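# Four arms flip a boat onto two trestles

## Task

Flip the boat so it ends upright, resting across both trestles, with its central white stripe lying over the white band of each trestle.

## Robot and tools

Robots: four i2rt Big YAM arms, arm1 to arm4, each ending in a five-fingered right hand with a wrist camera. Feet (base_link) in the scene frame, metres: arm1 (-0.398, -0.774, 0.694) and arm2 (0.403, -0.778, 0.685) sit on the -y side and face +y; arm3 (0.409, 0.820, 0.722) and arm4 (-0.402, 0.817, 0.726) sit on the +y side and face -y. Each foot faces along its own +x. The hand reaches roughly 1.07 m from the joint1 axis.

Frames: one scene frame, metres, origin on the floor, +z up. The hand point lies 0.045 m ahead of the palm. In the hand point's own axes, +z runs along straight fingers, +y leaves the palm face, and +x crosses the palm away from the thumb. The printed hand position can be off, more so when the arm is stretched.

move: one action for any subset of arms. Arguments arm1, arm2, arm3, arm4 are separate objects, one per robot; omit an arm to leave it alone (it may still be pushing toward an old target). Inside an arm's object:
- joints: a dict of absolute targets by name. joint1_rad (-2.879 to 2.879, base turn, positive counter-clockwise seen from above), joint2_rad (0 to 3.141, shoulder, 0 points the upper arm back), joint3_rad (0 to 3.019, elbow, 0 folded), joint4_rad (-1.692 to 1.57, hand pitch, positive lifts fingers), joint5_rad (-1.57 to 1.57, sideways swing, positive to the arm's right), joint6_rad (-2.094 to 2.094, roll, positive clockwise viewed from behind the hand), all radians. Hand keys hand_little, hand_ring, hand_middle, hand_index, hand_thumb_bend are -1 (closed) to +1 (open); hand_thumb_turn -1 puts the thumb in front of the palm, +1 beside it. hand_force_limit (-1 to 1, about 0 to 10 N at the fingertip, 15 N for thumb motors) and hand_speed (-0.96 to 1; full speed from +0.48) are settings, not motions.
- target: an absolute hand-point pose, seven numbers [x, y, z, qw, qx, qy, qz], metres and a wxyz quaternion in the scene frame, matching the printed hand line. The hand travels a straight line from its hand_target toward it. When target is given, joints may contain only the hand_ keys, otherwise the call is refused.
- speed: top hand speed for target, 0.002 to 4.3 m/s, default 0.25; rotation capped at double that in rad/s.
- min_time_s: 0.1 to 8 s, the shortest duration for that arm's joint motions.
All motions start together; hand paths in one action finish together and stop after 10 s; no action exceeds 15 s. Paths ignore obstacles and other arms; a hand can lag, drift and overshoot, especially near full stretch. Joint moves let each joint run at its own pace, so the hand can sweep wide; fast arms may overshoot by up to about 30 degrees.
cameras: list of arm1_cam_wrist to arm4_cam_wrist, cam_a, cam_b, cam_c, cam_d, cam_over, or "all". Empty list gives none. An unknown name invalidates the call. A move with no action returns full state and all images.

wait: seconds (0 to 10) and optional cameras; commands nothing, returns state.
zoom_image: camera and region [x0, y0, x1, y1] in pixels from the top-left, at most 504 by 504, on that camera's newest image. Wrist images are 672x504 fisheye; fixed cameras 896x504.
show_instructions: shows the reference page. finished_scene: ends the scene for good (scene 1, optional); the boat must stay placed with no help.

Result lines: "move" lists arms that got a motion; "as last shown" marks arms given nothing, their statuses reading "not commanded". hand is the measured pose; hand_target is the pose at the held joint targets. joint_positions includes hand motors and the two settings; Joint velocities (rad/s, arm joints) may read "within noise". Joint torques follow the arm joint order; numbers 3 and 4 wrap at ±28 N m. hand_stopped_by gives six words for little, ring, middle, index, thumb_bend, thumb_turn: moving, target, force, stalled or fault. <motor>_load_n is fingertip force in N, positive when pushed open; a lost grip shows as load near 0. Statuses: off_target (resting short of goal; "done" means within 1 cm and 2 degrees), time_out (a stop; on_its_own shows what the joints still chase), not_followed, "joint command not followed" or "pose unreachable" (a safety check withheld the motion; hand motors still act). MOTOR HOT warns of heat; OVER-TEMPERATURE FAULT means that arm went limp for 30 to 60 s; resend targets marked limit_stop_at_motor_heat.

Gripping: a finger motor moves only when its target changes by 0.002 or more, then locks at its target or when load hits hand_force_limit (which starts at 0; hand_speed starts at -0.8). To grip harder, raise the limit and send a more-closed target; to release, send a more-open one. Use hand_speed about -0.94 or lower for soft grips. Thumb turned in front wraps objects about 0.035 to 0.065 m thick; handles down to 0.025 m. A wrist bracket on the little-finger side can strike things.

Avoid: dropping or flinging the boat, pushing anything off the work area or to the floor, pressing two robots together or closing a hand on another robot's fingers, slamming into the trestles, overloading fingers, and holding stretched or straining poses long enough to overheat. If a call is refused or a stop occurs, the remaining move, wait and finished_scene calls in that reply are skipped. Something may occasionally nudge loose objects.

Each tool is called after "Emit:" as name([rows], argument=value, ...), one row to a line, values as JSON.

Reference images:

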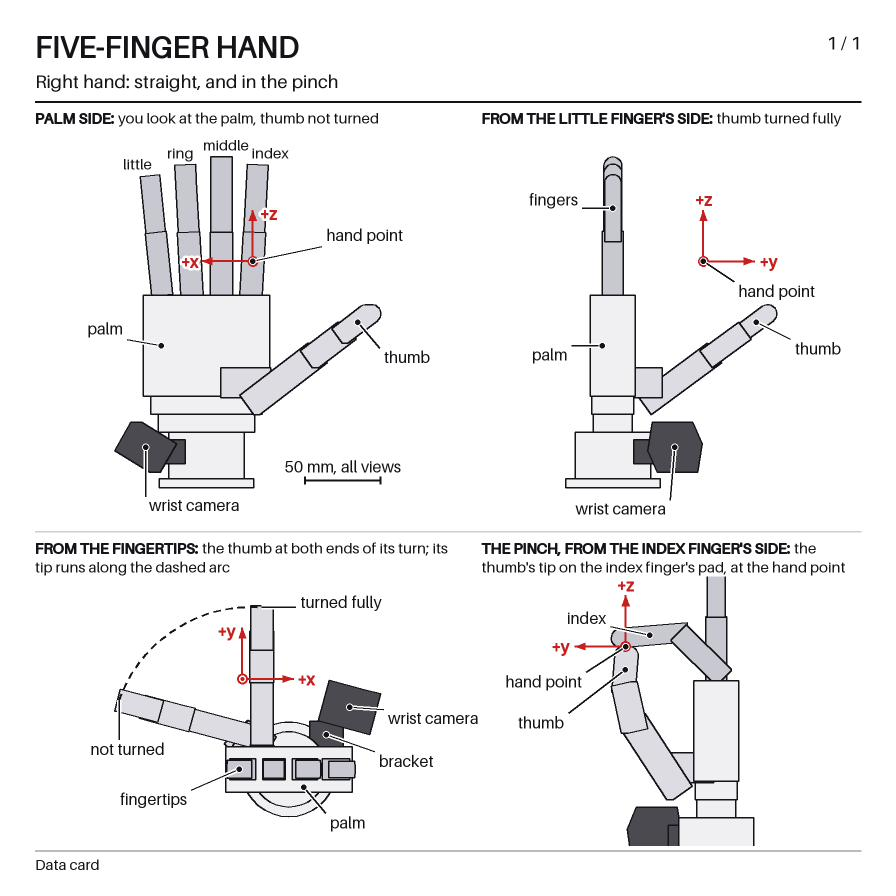

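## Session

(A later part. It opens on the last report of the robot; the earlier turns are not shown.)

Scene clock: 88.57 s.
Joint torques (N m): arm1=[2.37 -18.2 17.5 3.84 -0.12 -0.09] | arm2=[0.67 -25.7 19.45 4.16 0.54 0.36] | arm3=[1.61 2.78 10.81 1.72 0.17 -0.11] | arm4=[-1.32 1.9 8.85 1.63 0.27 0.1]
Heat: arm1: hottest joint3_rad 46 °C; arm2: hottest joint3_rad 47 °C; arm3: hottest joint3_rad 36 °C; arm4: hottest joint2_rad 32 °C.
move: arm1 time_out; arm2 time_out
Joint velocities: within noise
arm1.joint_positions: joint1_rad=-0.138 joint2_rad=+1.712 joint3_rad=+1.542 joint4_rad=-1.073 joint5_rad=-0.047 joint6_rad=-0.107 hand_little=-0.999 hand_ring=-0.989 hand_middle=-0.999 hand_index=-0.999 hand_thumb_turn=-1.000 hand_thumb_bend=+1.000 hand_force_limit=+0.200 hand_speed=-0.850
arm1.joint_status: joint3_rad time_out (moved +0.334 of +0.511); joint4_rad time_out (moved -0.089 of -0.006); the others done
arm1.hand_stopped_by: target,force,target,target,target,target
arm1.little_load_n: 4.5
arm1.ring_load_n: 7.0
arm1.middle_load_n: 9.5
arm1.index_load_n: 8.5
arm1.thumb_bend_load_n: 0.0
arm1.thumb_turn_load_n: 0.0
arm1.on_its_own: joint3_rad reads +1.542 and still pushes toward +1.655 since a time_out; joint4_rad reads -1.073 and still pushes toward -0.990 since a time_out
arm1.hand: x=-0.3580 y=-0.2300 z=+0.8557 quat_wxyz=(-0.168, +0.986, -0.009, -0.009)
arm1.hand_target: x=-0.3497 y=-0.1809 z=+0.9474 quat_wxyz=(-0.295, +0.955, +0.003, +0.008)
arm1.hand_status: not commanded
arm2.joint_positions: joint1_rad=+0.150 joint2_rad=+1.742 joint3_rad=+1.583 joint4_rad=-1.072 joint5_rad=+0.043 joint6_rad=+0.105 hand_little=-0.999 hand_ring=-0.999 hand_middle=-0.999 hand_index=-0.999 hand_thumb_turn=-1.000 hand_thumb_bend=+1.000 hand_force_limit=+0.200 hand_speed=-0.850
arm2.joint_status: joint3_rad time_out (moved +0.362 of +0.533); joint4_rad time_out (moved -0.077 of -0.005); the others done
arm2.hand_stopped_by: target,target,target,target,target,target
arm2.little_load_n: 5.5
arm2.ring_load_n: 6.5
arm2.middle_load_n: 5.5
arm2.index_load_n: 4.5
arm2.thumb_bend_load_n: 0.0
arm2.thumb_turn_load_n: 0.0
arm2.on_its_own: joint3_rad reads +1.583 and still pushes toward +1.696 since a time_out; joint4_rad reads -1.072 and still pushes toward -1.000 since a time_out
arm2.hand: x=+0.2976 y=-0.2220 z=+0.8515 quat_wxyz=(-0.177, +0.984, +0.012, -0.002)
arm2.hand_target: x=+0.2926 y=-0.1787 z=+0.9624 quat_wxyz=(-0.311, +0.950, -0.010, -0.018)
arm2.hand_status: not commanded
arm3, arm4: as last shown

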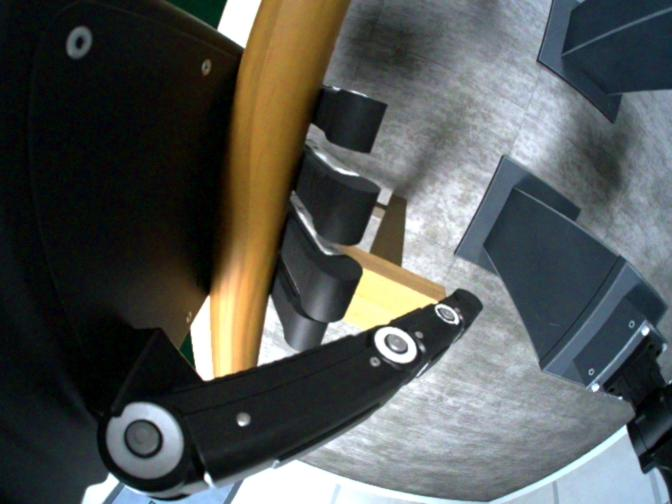

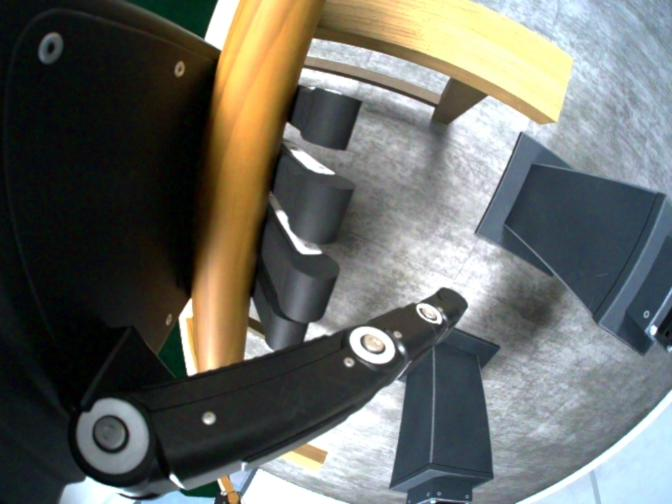

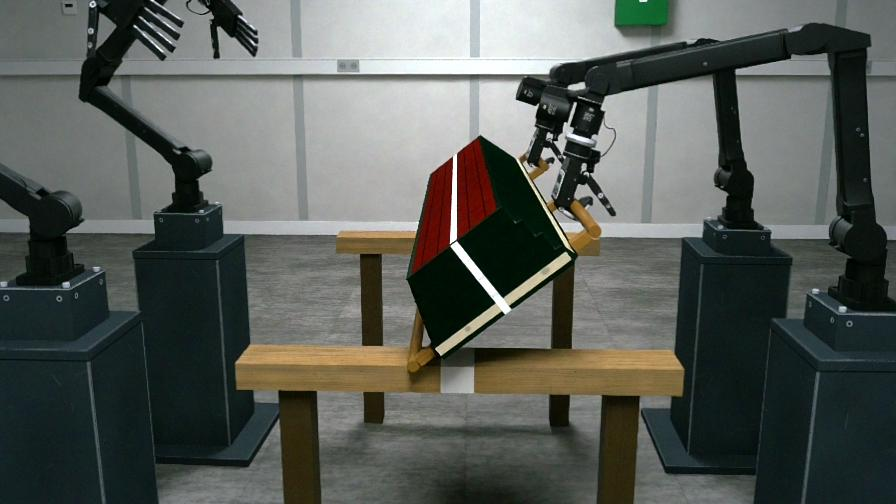

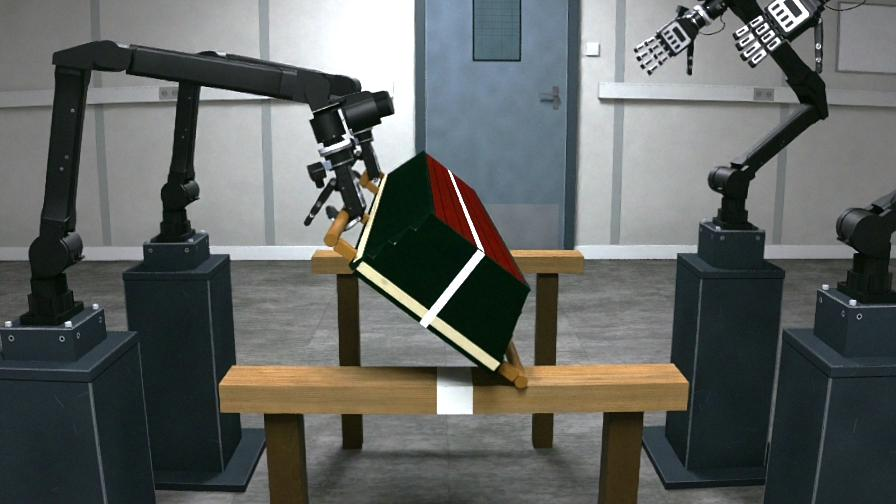

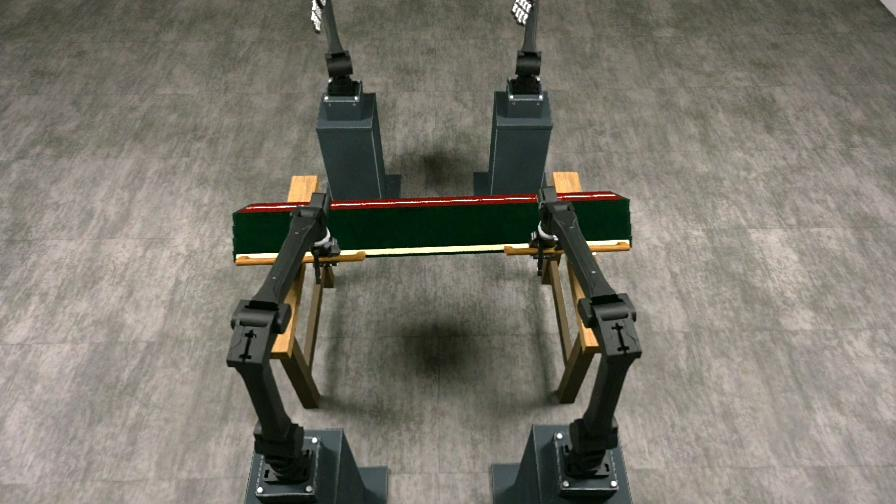

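Emit:
move(arm1={"joints": {"joint1_rad": -0.138, "joint2_rad": 1.59, "joint3_rad": 1.75, "joint4_rad": -1.0, "joint5_rad": -0.05, "joint6_rad": -0.125}, "min_time_s": 3}, arm2={"joints": {"joint1_rad": 0.152, "joint2_rad": 1.60, "joint3_rad": 1.78, "joint4_rad": -1.0, "joint5_rad": 0.055, "joint6_rad": 0.14}, "min_time_s": 3}, cameras=["cam_a", "cam_b", "cam_over"])

Scene clock: 96.07 s.
Joint torques (N m): arm1=[1.9 -21.89 17.52 3.45 -0.15 -0.15] | arm2=[0.91 -30.51 19.78 4.22 0.6 0.41] | arm3=[1.61 2.78 10.8 1.76 0.16 -0.11] | arm4=[-1.55 2.26 8.92 1.66 0.31 0.04]
Heat: arm1: hottest joint3_rad 47 °C; arm2: hottest joint3_rad 49 °C; arm3: hottest joint3_rad 36 °C; arm4: hottest joint2_rad 32 °C.
move: arm1 time_out; arm2 time_out
Joint velocities: within noise
arm1.joint_positions: joint1_rad=-0.137 joint2_rad=+1.712 joint3_rad=+1.560 joint4_rad=-1.075 joint5_rad=-0.047 joint6_rad=-0.104 hand_little=-0.999 hand_ring=-0.989 hand_middle=-0.999 hand_index=-0.999 hand_thumb_turn=-1.000 hand_thumb_bend=+1.000 hand_force_limit=+0.200 hand_speed=-0.850
arm1.joint_status: joint3_rad time_out (moved +0.018 of +0.208); joint4_rad time_out (moved -0.002 of +0.073); the others done
arm1.hand_stopped_by: target,force,target,target,target,target
arm1.little_load_n: 4.5
arm1.ring_load_n: 6.0
arm1.middle_load_n: 8.0
arm1.index_load_n: 8.5
arm1.thumb_bend_load_n: 0.0
arm1.thumb_turn_load_n: 0.0
arm1.on_its_own: joint3_rad reads +1.560 and still pushes toward +1.673 since a time_out; joint4_rad reads -1.075 and still pushes toward -1.000 since a time_out
arm1.hand: x=-0.3581 y=-0.2244 z=+0.8631 quat_wxyz=(-0.176, +0.984, -0.009, -0.009)
arm1.hand_target: x=-0.3500 y=-0.1871 z=+0.9866 quat_wxyz=(-0.325, +0.946, +0.003, +0.012)
arm1.hand_status: not commanded
arm2.joint_positions: joint1_rad=+0.150 joint2_rad=+1.742 joint3_rad=+1.600 joint4_rad=-1.072 joint5_rad=+0.043 joint6_rad=+0.104 hand_little=-0.999 hand_ring=-0.999 hand_middle=-0.999 hand_index=-0.999 hand_thumb_turn=-1.000 hand_thumb_bend=+1.000 hand_force_limit=+0.200 hand_speed=-0.850
arm2.joint_status: joint2_rad time_out (moved +0.000 of -0.142); joint3_rad time_out (moved +0.017 of +0.197); joint4_rad time_out (moved +0.000 of +0.072); joint6_rad time_out (moved -0.001 of +0.035); the others done
arm2.hand_stopped_by: target,target,target,target,target,target
arm2.little_load_n: 5.0
arm2.ring_load_n: 7.0
arm2.middle_load_n: 5.0
arm2.index_load_n: 5.0
arm2.thumb_bend_load_n: 0.0
arm2.thumb_turn_load_n: 0.0
arm2.on_its_own: joint2_rad reads +1.742 and still pushes toward +1.600 since a time_out; joint3_rad reads +1.600 and still pushes toward +1.713 since a time_out; joint4_rad reads -1.072 and still pushes toward -1.000 since a time_out; joint6_rad reads +0.104 and still pushes toward +0.140 since a time_out
arm2.hand: x=+0.2971 y=-0.2166 z=+0.8586 quat_wxyz=(-0.185, +0.983, +0.012, -0.002)
arm2.hand_target: x=+0.2921 y=-0.1834 z=+0.9991 quat_wxyz=(-0.341, +0.940, -0.010, -0.023)
arm2.hand_status: not commanded
arm3, arm4: as last shown

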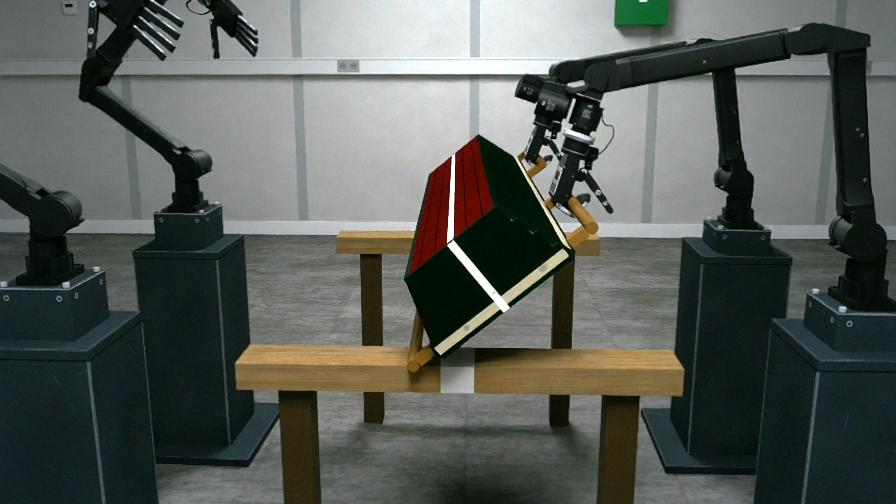

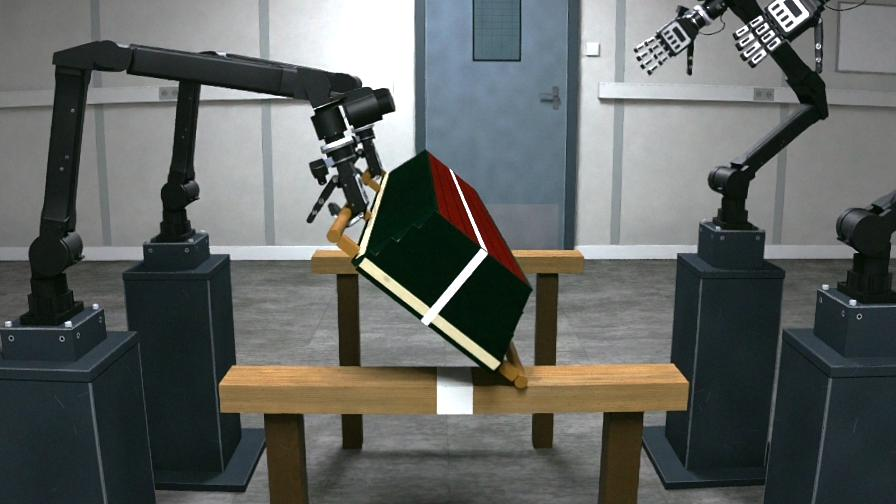

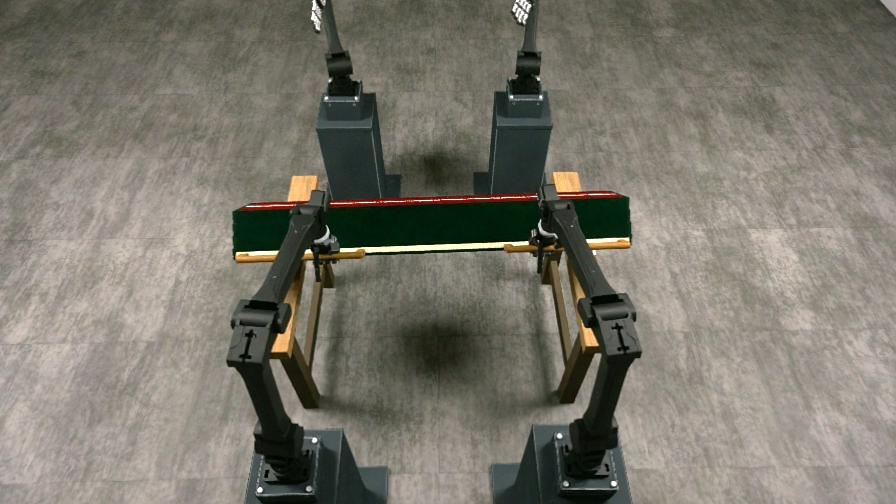

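Emit:
move(arm1={"joints": {"joint1_rad": -0.138, "joint2_rad": 1.62, "joint3_rad": 1.92, "joint4_rad": -1.12, "joint5_rad": -0.05, "joint6_rad": -0.125}, "min_time_s": 3}, arm2={"joints": {"joint1_rad": 0.152, "joint2_rad": 1.62, "joint3_rad": 1.95, "joint4_rad": -1.12, "joint5_rad": 0.055, "joint6_rad": 0.14}, "min_time_s": 3}, cameras=["cam_a", "cam_b", "cam_over"])

Scene clock: 105.63 s.
Joint torques (N m): arm1=[1.67 -21.66 17.89 2.62 -0.12 -0.25] | arm2=[0.91 -29.92 19.9 3.6 0.52 0.32] | arm3=[1.61 2.84 10.8 1.74 0.17 -0.11] | arm4=[-0.97 1.49 9.06 1.68 0.28 0.15]
Heat: arm1: hottest joint3_rad 50 °C; arm2: hottest joint3_rad 52 °C; arm3: hottest joint3_rad 36 °C; arm4: hottest joint2_rad 32 °C.
move: arm1 time_out; arm2 time_out
Joint velocities: within noise
arm1.joint_positions: joint1_rad=-0.131 joint2_rad=+1.731 joint3_rad=+1.728 joint4_rad=-1.172 joint5_rad=-0.048 joint6_rad=-0.088 hand_little=-0.999 hand_ring=-0.989 hand_middle=-0.999 hand_index=-0.999 hand_thumb_turn=-1.000 hand_thumb_bend=+1.000 hand_force_limit=+0.200 hand_speed=-0.850
arm1.joint_status: joint3_rad time_out (moved +0.167 of +0.360); joint6_rad time_out (moved +0.017 of -0.021); the others done
arm1.hand_stopped_by: target,force,target,target,target,target
arm1.little_load_n: 5.5
arm1.ring_load_n: 7.0
arm1.middle_load_n: 9.5
arm1.index_load_n: 9.0
arm1.thumb_bend_load_n: 0.0
arm1.thumb_turn_load_n: 0.0
arm1.on_its_own: joint3_rad reads +1.728 and still pushes toward +1.840 since a time_out; joint6_rad reads -0.088 and still pushes toward -0.125 since a time_out
arm1.hand: x=-0.3585 y=-0.1992 z=+0.9196 quat_wxyz=(-0.201, +0.979, -0.014, -0.008)
arm1.hand_target: x=-0.3486 y=-0.1798 z=+1.0380 quat_wxyz=(-0.333, +0.943, +0.004, +0.014)
arm1.hand_status: not commanded
arm2.joint_positions: joint1_rad=+0.147 joint2_rad=+1.753 joint3_rad=+1.757 joint4_rad=-1.179 joint5_rad=+0.046 joint6_rad=+0.110 hand_little=-0.999 hand_ring=-0.999 hand_middle=-0.999 hand_index=-0.999 hand_thumb_turn=-1.000 hand_thumb_bend=+1.000 hand_force_limit=+0.200 hand_speed=-0.850
arm2.joint_status: joint3_rad time_out (moved +0.157 of +0.350); joint4_rad time_out (moved -0.107 of -0.048); the others done
arm2.hand_stopped_by: target,target,target,target,target,target
arm2.little_load_n: 5.0
arm2.ring_load_n: 8.0
arm2.middle_load_n: 6.0
arm2.index_load_n: 5.5
arm2.thumb_bend_load_n: 0.0
arm2.thumb_turn_load_n: 0.0
arm2.on_its_own: joint3_rad reads +1.757 and still pushes toward +1.870 since a time_out; joint4_rad reads -1.179 and still pushes toward -1.120 since a time_out
arm2.hand: x=+0.2966 y=-0.1985 z=+0.9150 quat_wxyz=(-0.204, +0.979, +0.007, -0.004)
arm2.hand_target: x=+0.2921 y=-0.1818 z=+1.0513 quat_wxyz=(-0.349, +0.937, -0.010, -0.024)
arm2.hand_status: not commanded
arm3, arm4: as last shown

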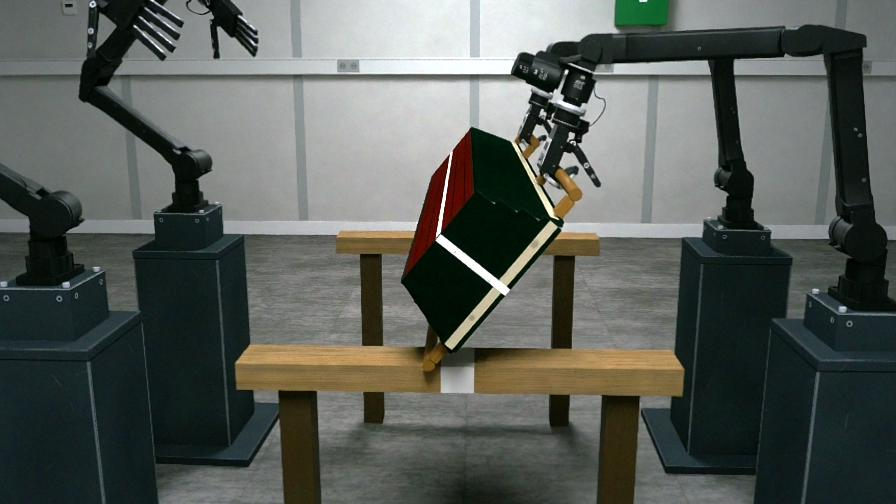

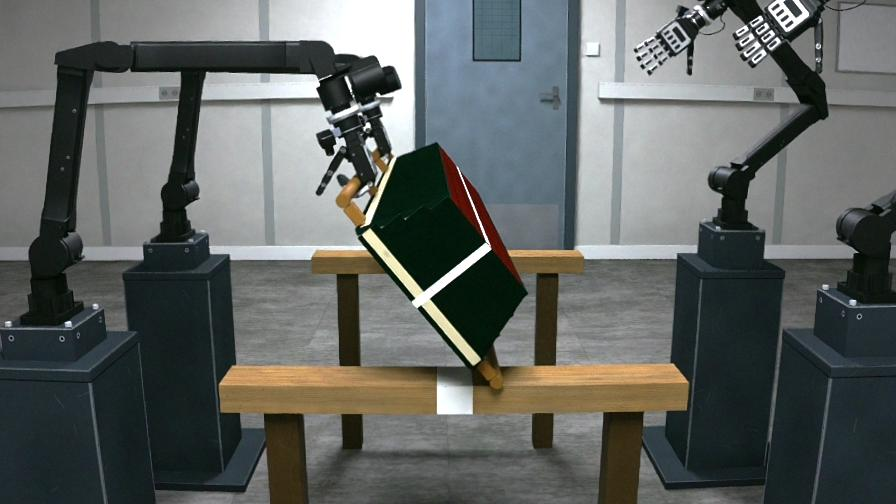

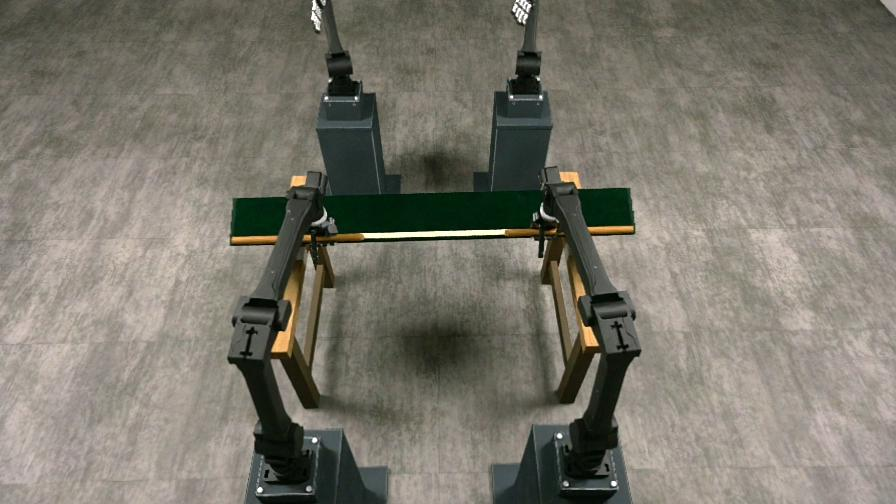

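Emit:
move(arm1={"joints": {"joint1_rad": -0.12, "joint2_rad": 1.81, "joint3_rad": 2.14, "joint4_rad": -1.25, "joint5_rad": -0.05, "joint6_rad": -0.115}, "min_time_s": 4}, arm2={"joints": {"joint1_rad": 0.135, "joint2_rad": 1.83, "joint3_rad": 2.17, "joint4_rad": -1.26, "joint5_rad": 0.055, "joint6_rad": 0.125}, "min_time_s": 4}, cameras=["cam_a", "cam_b", "cam_over", "arm1_cam_wrist", "arm3_cam_wrist"])

Scene clock: 114.23 s.
Joint torques (N m): arm1=[2.67 -18.67 17.77 3.49 -0.2 -0.28] | arm2=[0.62 -25.64 19.71 4.56 0.62 0.29] | arm3=[1.73 2.73 10.81 1.74 0.17 -0.11] | arm4=[-0.85 2.2 8.96 1.74 0.25 0.06]
Heat: arm1: hottest joint3_rad 53 °C; arm2: hottest joint3_rad 55 °C; arm3: hottest joint3_rad 36 °C; arm4: hottest joint2_rad 32 °C.
move: arm1 time_out; arm2 time_out
Joint velocities: within noise
arm1.joint_positions: joint1_rad=-0.122 joint2_rad=+1.862 joint3_rad=+1.982 joint4_rad=-1.321 joint5_rad=-0.046 joint6_rad=-0.080 hand_little=-0.999 hand_ring=-0.989 hand_middle=-0.999 hand_index=-0.999 hand_thumb_turn=-1.000 hand_thumb_bend=+1.000 hand_force_limit=+0.200 hand_speed=-0.850
arm1.joint_status: joint3_rad time_out (moved +0.254 of +0.412); joint4_rad time_out (moved -0.149 of -0.078); joint6_rad time_out (moved +0.008 of -0.027); the others done
arm1.hand_stopped_by: target,force,target,target,target,target
arm1.little_load_n: 4.0
arm1.ring_load_n: 6.5
arm1.middle_load_n: 9.0
arm1.index_load_n: 8.5
arm1.thumb_bend_load_n: 0.0
arm1.thumb_turn_load_n: 0.0
arm1.on_its_own: joint3_rad reads +1.982 and still pushes toward +2.094 since a time_out; joint4_rad reads -1.321 and still pushes toward -1.250 since a time_out; joint6_rad reads -0.080 and still pushes toward -0.115 since a time_out
arm1.hand: x=-0.3595 y=-0.1625 z=+0.9459 quat_wxyz=(-0.188, +0.982, -0.014, -0.010)
arm1.hand_target: x=-0.3547 y=-0.1326 z=+1.0319 quat_wxyz=(-0.302, +0.953, +0.007, +0.005)
arm1.hand_status: not commanded
arm2.joint_positions: joint1_rad=+0.140 joint2_rad=+1.889 joint3_rad=+2.020 joint4_rad=-1.333 joint5_rad=+0.042 joint6_rad=+0.104 hand_little=-0.999 hand_ring=-0.999 hand_middle=-0.999 hand_index=-0.999 hand_thumb_turn=-1.000 hand_thumb_bend=+1.000 hand_force_limit=+0.200 hand_speed=-0.850
arm2.joint_status: joint3_rad time_out (moved +0.263 of +0.413); joint4_rad time_out (moved -0.153 of -0.081); the others done
arm2.hand_stopped_by: target,target,target,target,target,target
arm2.little_load_n: 5.0
arm2.ring_load_n: 6.5
arm2.middle_load_n: 5.5
arm2.index_load_n: 4.5
arm2.thumb_bend_load_n: 0.0
arm2.thumb_turn_load_n: 0.0
arm2.on_its_own: joint3_rad reads +2.020 and still pushes toward +2.133 since a time_out; joint4_rad reads -1.333 and still pushes toward -1.260 since a time_out
arm2.hand: x=+0.2961 y=-0.1615 z=+0.9405 quat_wxyz=(-0.191, +0.982, +0.007, -0.003)
arm2.hand_target: x=+0.2969 y=-0.1312 z=+1.0339 quat_wxyz=(-0.309, +0.951, -0.010, -0.013)
arm2.hand_status: not commanded
arm3, arm4: as last shown
pictures: arm1_cam_wrist, arm3_cam_wrist, cam_a, cam_b, cam_over

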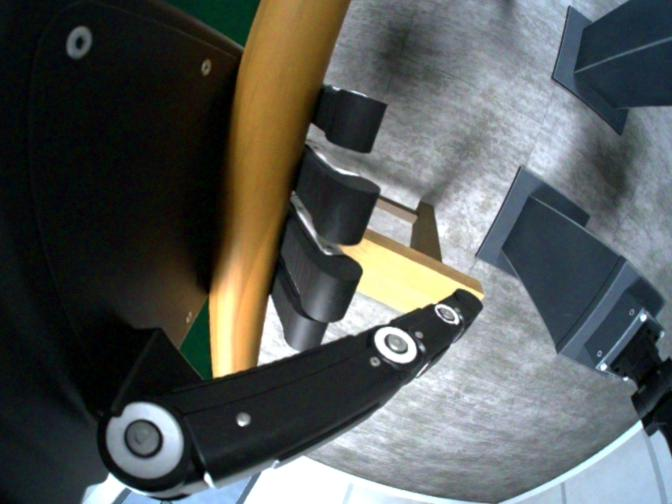

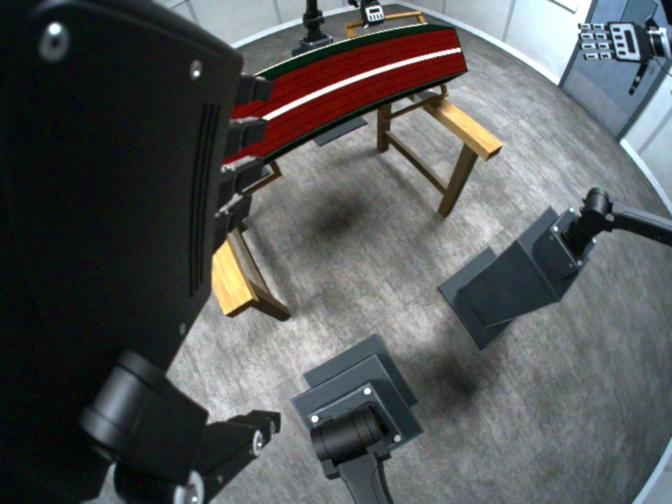

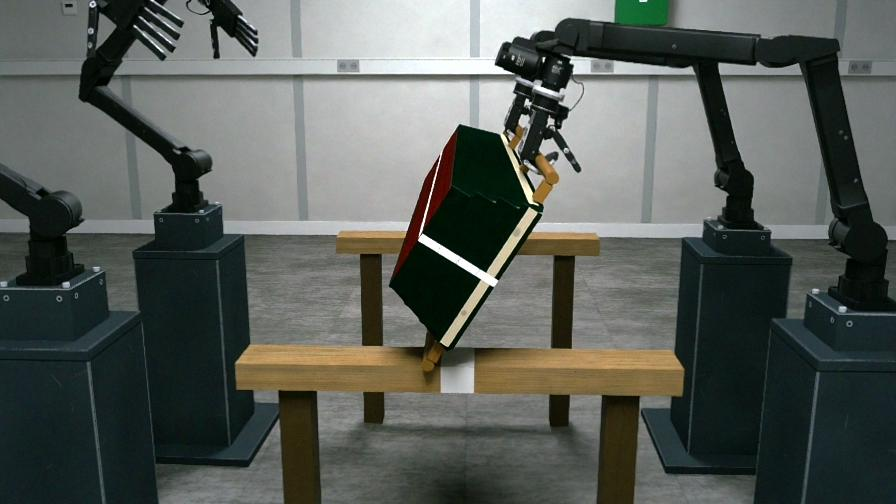

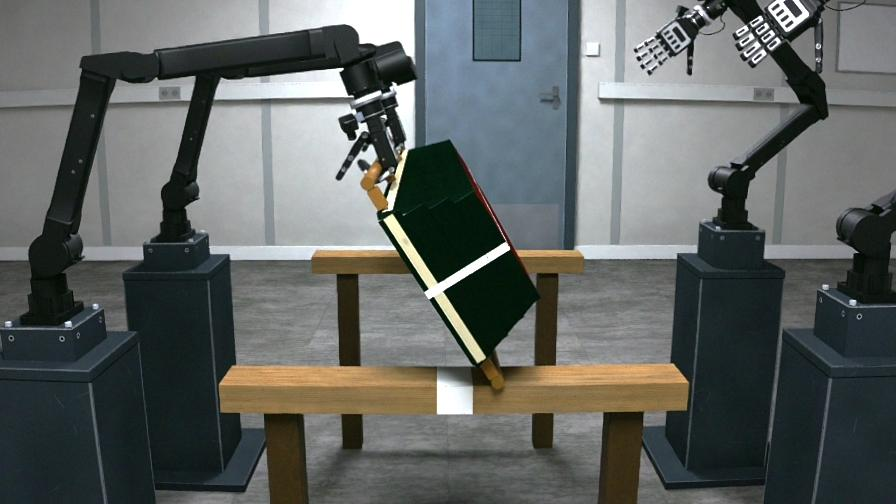

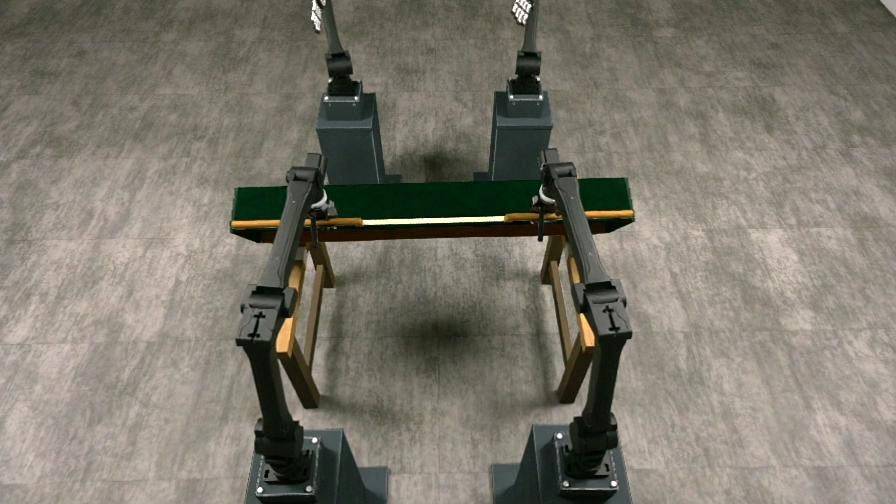

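Emit:
move(arm1={"joints": {"joint1_rad": -0.115, "joint2_rad": 1.93, "joint3_rad": 2.28, "joint4_rad": -1.33, "joint5_rad": -0.045, "joint6_rad": -0.1}, "min_time_s": 4}, arm2={"joints": {"joint1_rad": 0.13, "joint2_rad": 1.95, "joint3_rad": 2.31, "joint4_rad": -1.34, "joint5_rad": 0.045, "joint6_rad": 0.11}, "min_time_s": 4}, cameras=["cam_a", "cam_b", "cam_over"])

Scene clock: 122.30 s.
Joint torques (N m): arm1=[2.2 -18.26 17.58 3.73 -0.08 -0.16] | arm2=[-0.03 -24.06 19.37 4.12 0.31 0.11] | arm3=[1.67 2.73 10.81 1.72 0.17 -0.11] | arm4=[-0.97 1.73 8.95 1.7 0.27 0.11]
Heat: arm1: hottest joint3_rad 54 °C; arm2: hottest joint3_rad 56 °C; arm3: hottest joint3_rad 36 °C; arm4: hottest joint2_rad 32 °C.
move: arm1 time_out; arm2 time_out
Joint velocities: within noise
arm1.joint_positions: joint1_rad=-0.117 joint2_rad=+1.950 joint3_rad=+2.148 joint4_rad=-1.405 joint5_rad=-0.044 joint6_rad=-0.075 hand_little=-0.999 hand_ring=-0.989 hand_middle=-0.999 hand_index=-0.999 hand_thumb_turn=-1.000 hand_thumb_bend=+1.000 hand_force_limit=+0.200 hand_speed=-0.850
arm1.joint_status: joint3_rad time_out (moved +0.167 of +0.298); joint4_rad time_out (moved -0.085 of -0.009); the others done
arm1.hand_stopped_by: target,force,target,target,target,target
arm1.little_load_n: 3.0
arm1.ring_load_n: 6.5
arm1.middle_load_n: 7.0
arm1.index_load_n: 7.5
arm1.thumb_bend_load_n: 0.0
arm1.thumb_turn_load_n: 0.0
arm1.on_its_own: joint3_rad reads +2.148 and still pushes toward +2.261 since a time_out; joint4_rad reads -1.405 and still pushes toward -1.330 since a time_out
arm1.hand: x=-0.3598 y=-0.1392 z=+0.9586 quat_wxyz=(-0.185, +0.983, -0.014, -0.010)
arm1.hand_target: x=-0.3552 y=-0.1050 z=+1.0247 quat_wxyz=(-0.286, +0.958, +0.001, +0.003)
arm1.hand_status: not commanded
arm2.joint_positions: joint1_rad=+0.136 joint2_rad=+1.976 joint3_rad=+2.186 joint4_rad=-1.412 joint5_rad=+0.039 joint6_rad=+0.100 hand_little=-0.999 hand_ring=-0.999 hand_middle=-0.999 hand_index=-0.999 hand_thumb_turn=-1.000 hand_thumb_bend=+1.000 hand_force_limit=+0.200 hand_speed=-0.850
arm2.joint_status: joint3_rad time_out (moved +0.166 of +0.290); joint4_rad time_out (moved -0.079 of -0.007); the others done
arm2.hand_stopped_by: target,target,target,target,target,target
arm2.little_load_n: 4.0
arm2.ring_load_n: 6.5
arm2.middle_load_n: 5.0
arm2.index_load_n: 5.0
arm2.thumb_bend_load_n: 0.0
arm2.thumb_turn_load_n: 0.0
arm2.on_its_own: joint3_rad reads +2.186 and still pushes toward +2.299 since a time_out; joint4_rad reads -1.412 and still pushes toward -1.340 since a time_out
arm2.hand: x=+0.2956 y=-0.1381 z=+0.9533 quat_wxyz=(-0.191, +0.982, +0.007, -0.003)
arm2.hand_target: x=+0.2963 y=-0.1054 z=+1.0256 quat_wxyz=(-0.292, +0.956, -0.004, -0.013)
arm2.hand_status: not commanded
arm3, arm4: as last shown

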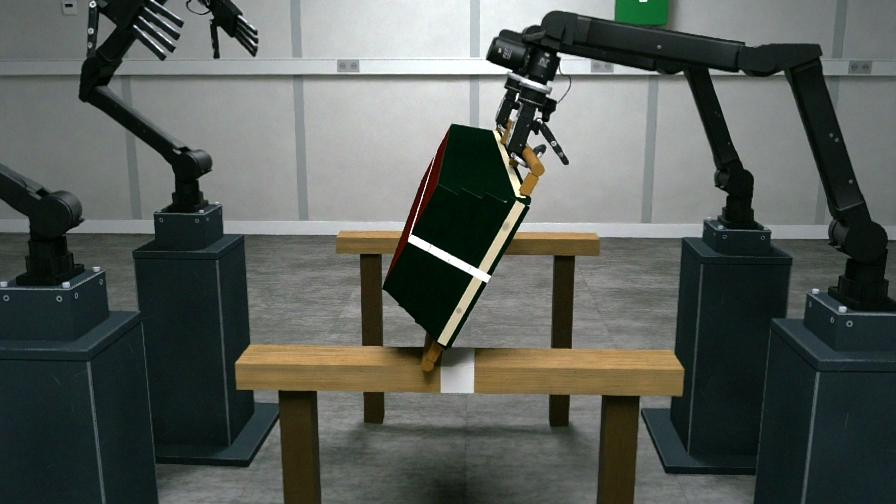

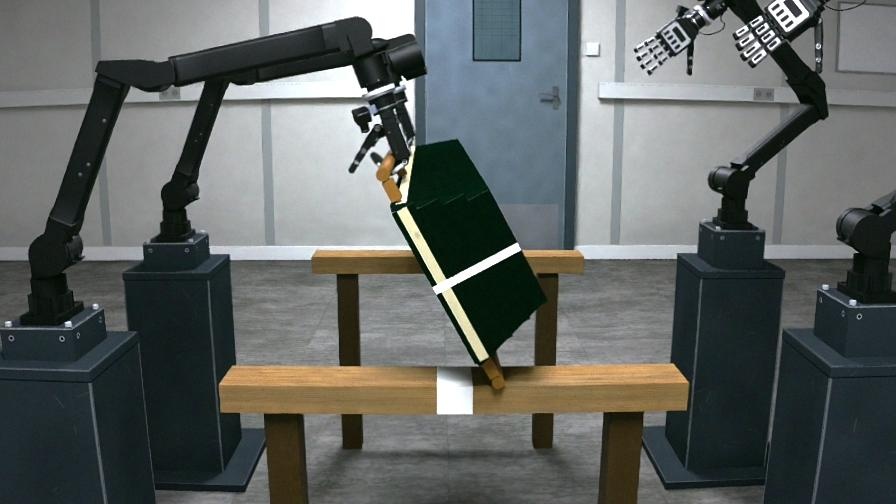

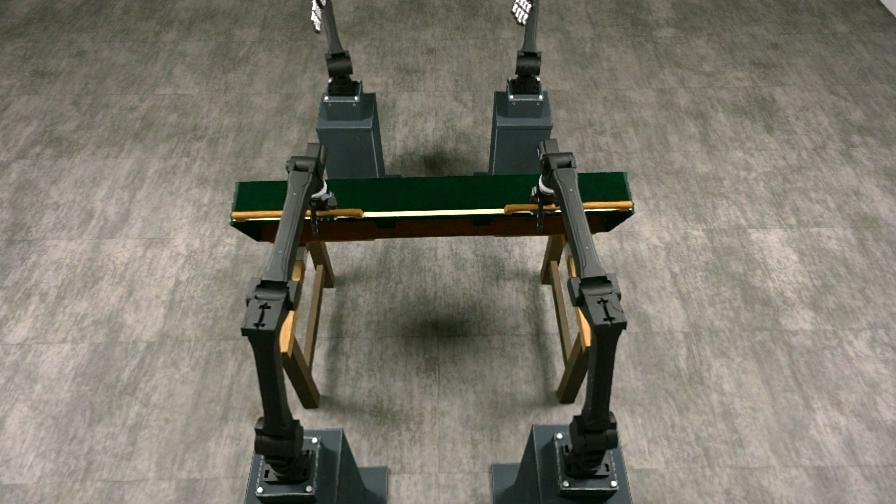

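Emit:
move(arm1={"joints": {"joint1_rad": -0.112, "joint2_rad": 2.01, "joint3_rad": 2.38, "joint4_rad": -1.38, "joint5_rad": -0.045, "joint6_rad": -0.09}, "min_time_s": 4}, arm2={"joints": {"joint1_rad": 0.128, "joint2_rad": 2.03, "joint3_rad": 2.41, "joint4_rad": -1.39, "joint5_rad": 0.045, "joint6_rad": 0.1}, "min_time_s": 4}, cameras=["cam_a", "cam_b"])

Scene clock: 130.30 s.
Joint torques (N m): arm1=[2.14 -17.2 17.37 3.82 -0.08 -0.03] | arm2=[0.44 -23.77 18.91 4.36 0.32 0.01] | arm3=[1.67 2.78 10.8 1.73 0.17 -0.11] | arm4=[-1.32 1.96 8.88 1.73 0.27 0.1]
Heat: arm1: hottest joint3_rad 55 °C; arm2: hottest joint3_rad 56 °C; arm3: hottest joint3_rad 36 °C; arm4: hottest joint2_rad 32 °C.
move: arm1 time_out; arm2 time_out
Joint velocities: within noise
arm1.joint_positions: joint1_rad=-0.114 joint2_rad=+2.013 joint3_rad=+2.265 joint4_rad=-1.460 joint5_rad=-0.044 joint6_rad=-0.073 hand_little=-0.999 hand_ring=-0.989 hand_middle=-0.999 hand_index=-0.999 hand_thumb_turn=-1.000 hand_thumb_bend=+1.000 hand_force_limit=+0.200 hand_speed=-0.850
arm1.joint_status: joint3_rad time_out (moved +0.116 of +0.232); joint4_rad time_out (moved -0.055 of +0.025); the others done
arm1.hand_stopped_by: target,force,target,target,target,target
arm1.little_load_n: 3.0
arm1.ring_load_n: 5.5
arm1.middle_load_n: 7.5
arm1.index_load_n: 7.0
arm1.thumb_bend_load_n: -0.5
arm1.thumb_turn_load_n: 0.0
arm1.on_its_own: joint3_rad reads +2.265 and still pushes toward +2.377 since a time_out; joint4_rad reads -1.460 and still pushes toward -1.380 since a time_out
arm1.hand: x=-0.3600 y=-0.1240 z=+0.9656 quat_wxyz=(-0.185, +0.983, -0.014, -0.011)
arm1.hand_target: x=-0.3558 y=-0.0872 z=+1.0201 quat_wxyz=(-0.280, +0.960, -0.002, +0.000)
arm1.hand_status: not commanded
arm2.joint_positions: joint1_rad=+0.133 joint2_rad=+2.039 joint3_rad=+2.303 joint4_rad=-1.464 joint5_rad=+0.038 joint6_rad=+0.097 hand_little=-0.999 hand_ring=-0.999 hand_middle=-0.999 hand_index=-0.999 hand_thumb_turn=-1.000 hand_thumb_bend=+1.000 hand_force_limit=+0.200 hand_speed=-0.850
arm2.joint_status: joint3_rad time_out (moved +0.117 of +0.224); joint4_rad time_out (moved -0.052 of +0.022); the others done
arm2.hand_stopped_by: target,target,target,target,target,target
arm2.little_load_n: 3.5
arm2.ring_load_n: 5.5
arm2.middle_load_n: 5.5
arm2.index_load_n: 4.0
arm2.thumb_bend_load_n: 0.0
arm2.thumb_turn_load_n: 0.0
arm2.on_its_own: joint3_rad reads +2.303 and still pushes toward +2.410 since a time_out; joint4_rad reads -1.464 and still pushes toward -1.390 since a time_out
arm2.hand: x=+0.2952 y=-0.1227 z=+0.9603 quat_wxyz=(-0.192, +0.981, +0.007, -0.003)
arm2.hand_target: x=+0.2961 y=-0.0890 z=+1.0175 quat_wxyz=(-0.283, +0.959, +0.001, -0.010)
arm2.hand_status: not commanded
arm3, arm4: as last shown

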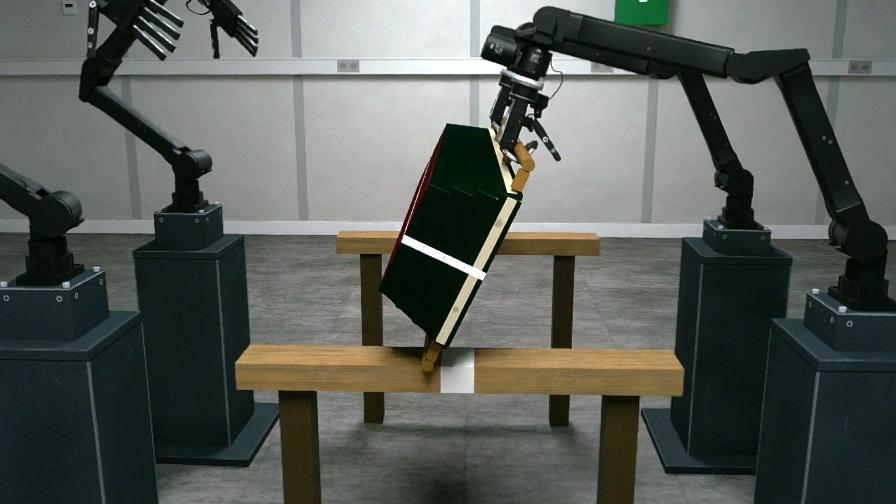

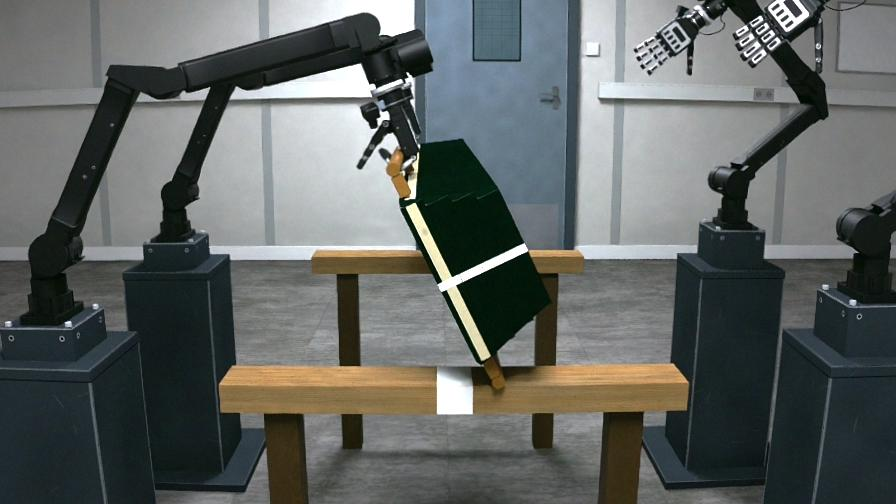

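Emit:
move(arm1={"target": [-0.36, -0.035, 1.03, 0.2756, -0.9613, 0, 0], "speed": 0.05}, arm2={"target": [0.30, -0.035, 1.032, 0.2756, -0.9613, 0, 0], "speed": 0.05}, cameras=["cam_a", "cam_b"])

Scene clock: 132.87 s.
Joint torques (N m): arm1=[2.9 -19.9 15.61 3.29 0.14 -0.08] | arm2=[-0.15 -26.4 16.54 4.05 0.56 0.02] | arm3=[1.61 2.73 10.78 1.76 0.17 -0.11] | arm4=[-0.97 1.9 8.83 1.83 0.25 0.07]
Heat: arm1: hottest joint3_rad 55 °C; arm2: hottest joint3_rad 56 °C; arm3: hottest joint3_rad 36 °C; arm4: hottest joint2_rad 32 °C.
move: arm1 off_target; arm2 off_target
Joint velocities: within noise
arm1.joint_positions: joint1_rad=-0.105 joint2_rad=+2.305 joint3_rad=+2.830 joint4_rad=-1.669 joint5_rad=-0.043 joint6_rad=-0.062 hand_little=-0.999 hand_ring=-0.989 hand_middle=-0.999 hand_index=-0.999 hand_thumb_turn=-1.000 hand_thumb_bend=+1.000 hand_force_limit=+0.200 hand_speed=-0.850
arm1.joint_status: not commanded
arm1.hand_stopped_by: target,force,target,target,target,target
arm1.little_load_n: 3.5
arm1.ring_load_n: 6.5
arm1.middle_load_n: 9.5
arm1.index_load_n: 7.5
arm1.thumb_bend_load_n: -0.5
arm1.thumb_turn_load_n: -0.5
arm1.hand: x=-0.3603 y=-0.0650 z=+0.9875 quat_wxyz=(-0.216, +0.976, -0.014, -0.009)
arm1.hand_target: x=-0.3606 y=-0.0426 z=+1.0307 quat_wxyz=(-0.295, +0.956, -0.003, +0.001)
arm1.hand_status: off_target (0.052 m and 7.3 deg from the pose sent, 0.110 m and 10.9 deg at the start; a joint's target at an end of its range on 18 of 61 steps)
arm2.joint_positions: joint1_rad=+0.126 joint2_rad=+2.317 joint3_rad=+2.841 joint4_rad=-1.639 joint5_rad=+0.045 joint6_rad=+0.089 hand_little=-0.999 hand_ring=-0.999 hand_middle=-0.999 hand_index=-0.999 hand_thumb_turn=-1.000 hand_thumb_bend=+1.000 hand_force_limit=+0.200 hand_speed=-0.850
arm2.joint_status: not commanded
arm2.hand_stopped_by: target,target,target,target,target,target
arm2.little_load_n: 3.0
arm2.ring_load_n: 6.5
arm2.middle_load_n: 5.5
arm2.index_load_n: 4.5
arm2.thumb_bend_load_n: 0.0
arm2.thumb_turn_load_n: 0.0
arm2.hand: x=+0.2950 y=-0.0620 z=+0.9811 quat_wxyz=(-0.233, +0.972, +0.006, -0.003)
arm2.hand_target: x=+0.3009 y=-0.0431 z=+1.0322 quat_wxyz=(-0.312, +0.950, -0.004, -0.006)
arm2.hand_status: off_target (0.058 m and 5.1 deg from the pose sent, 0.113 m and 9.9 deg at the start; a joint's target at an end of its range on 27 of 61 steps)
arm3, arm4: as last shown

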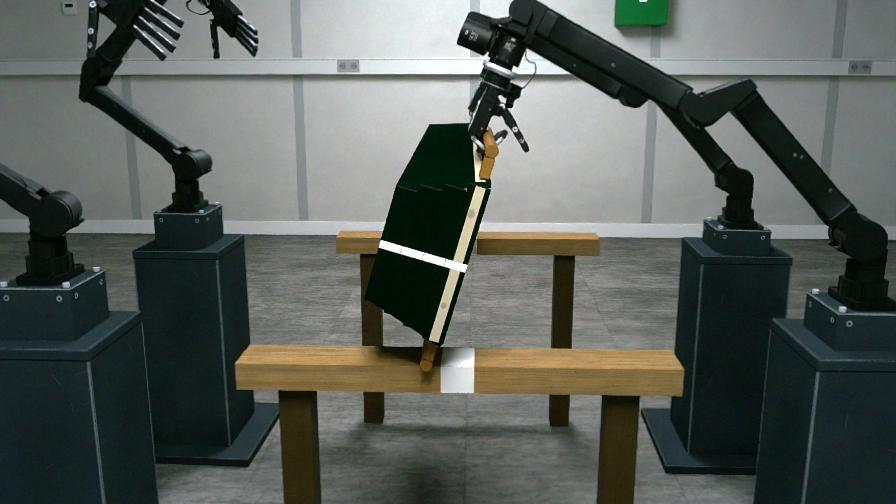

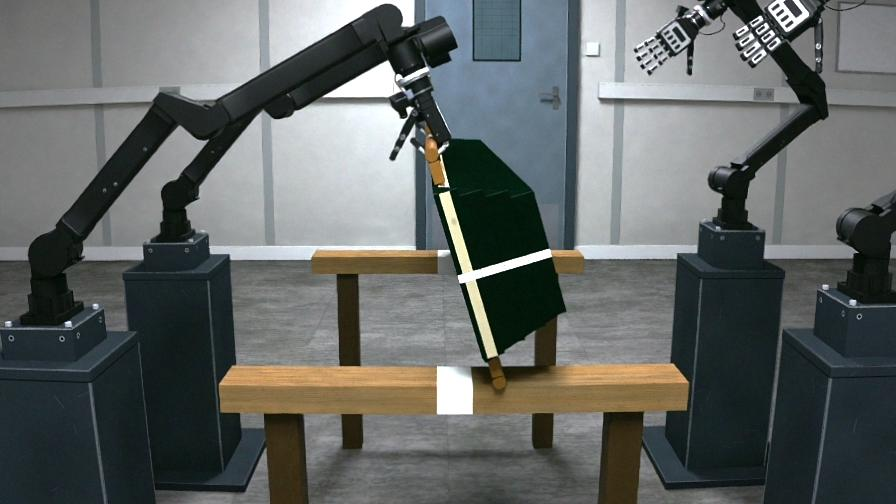

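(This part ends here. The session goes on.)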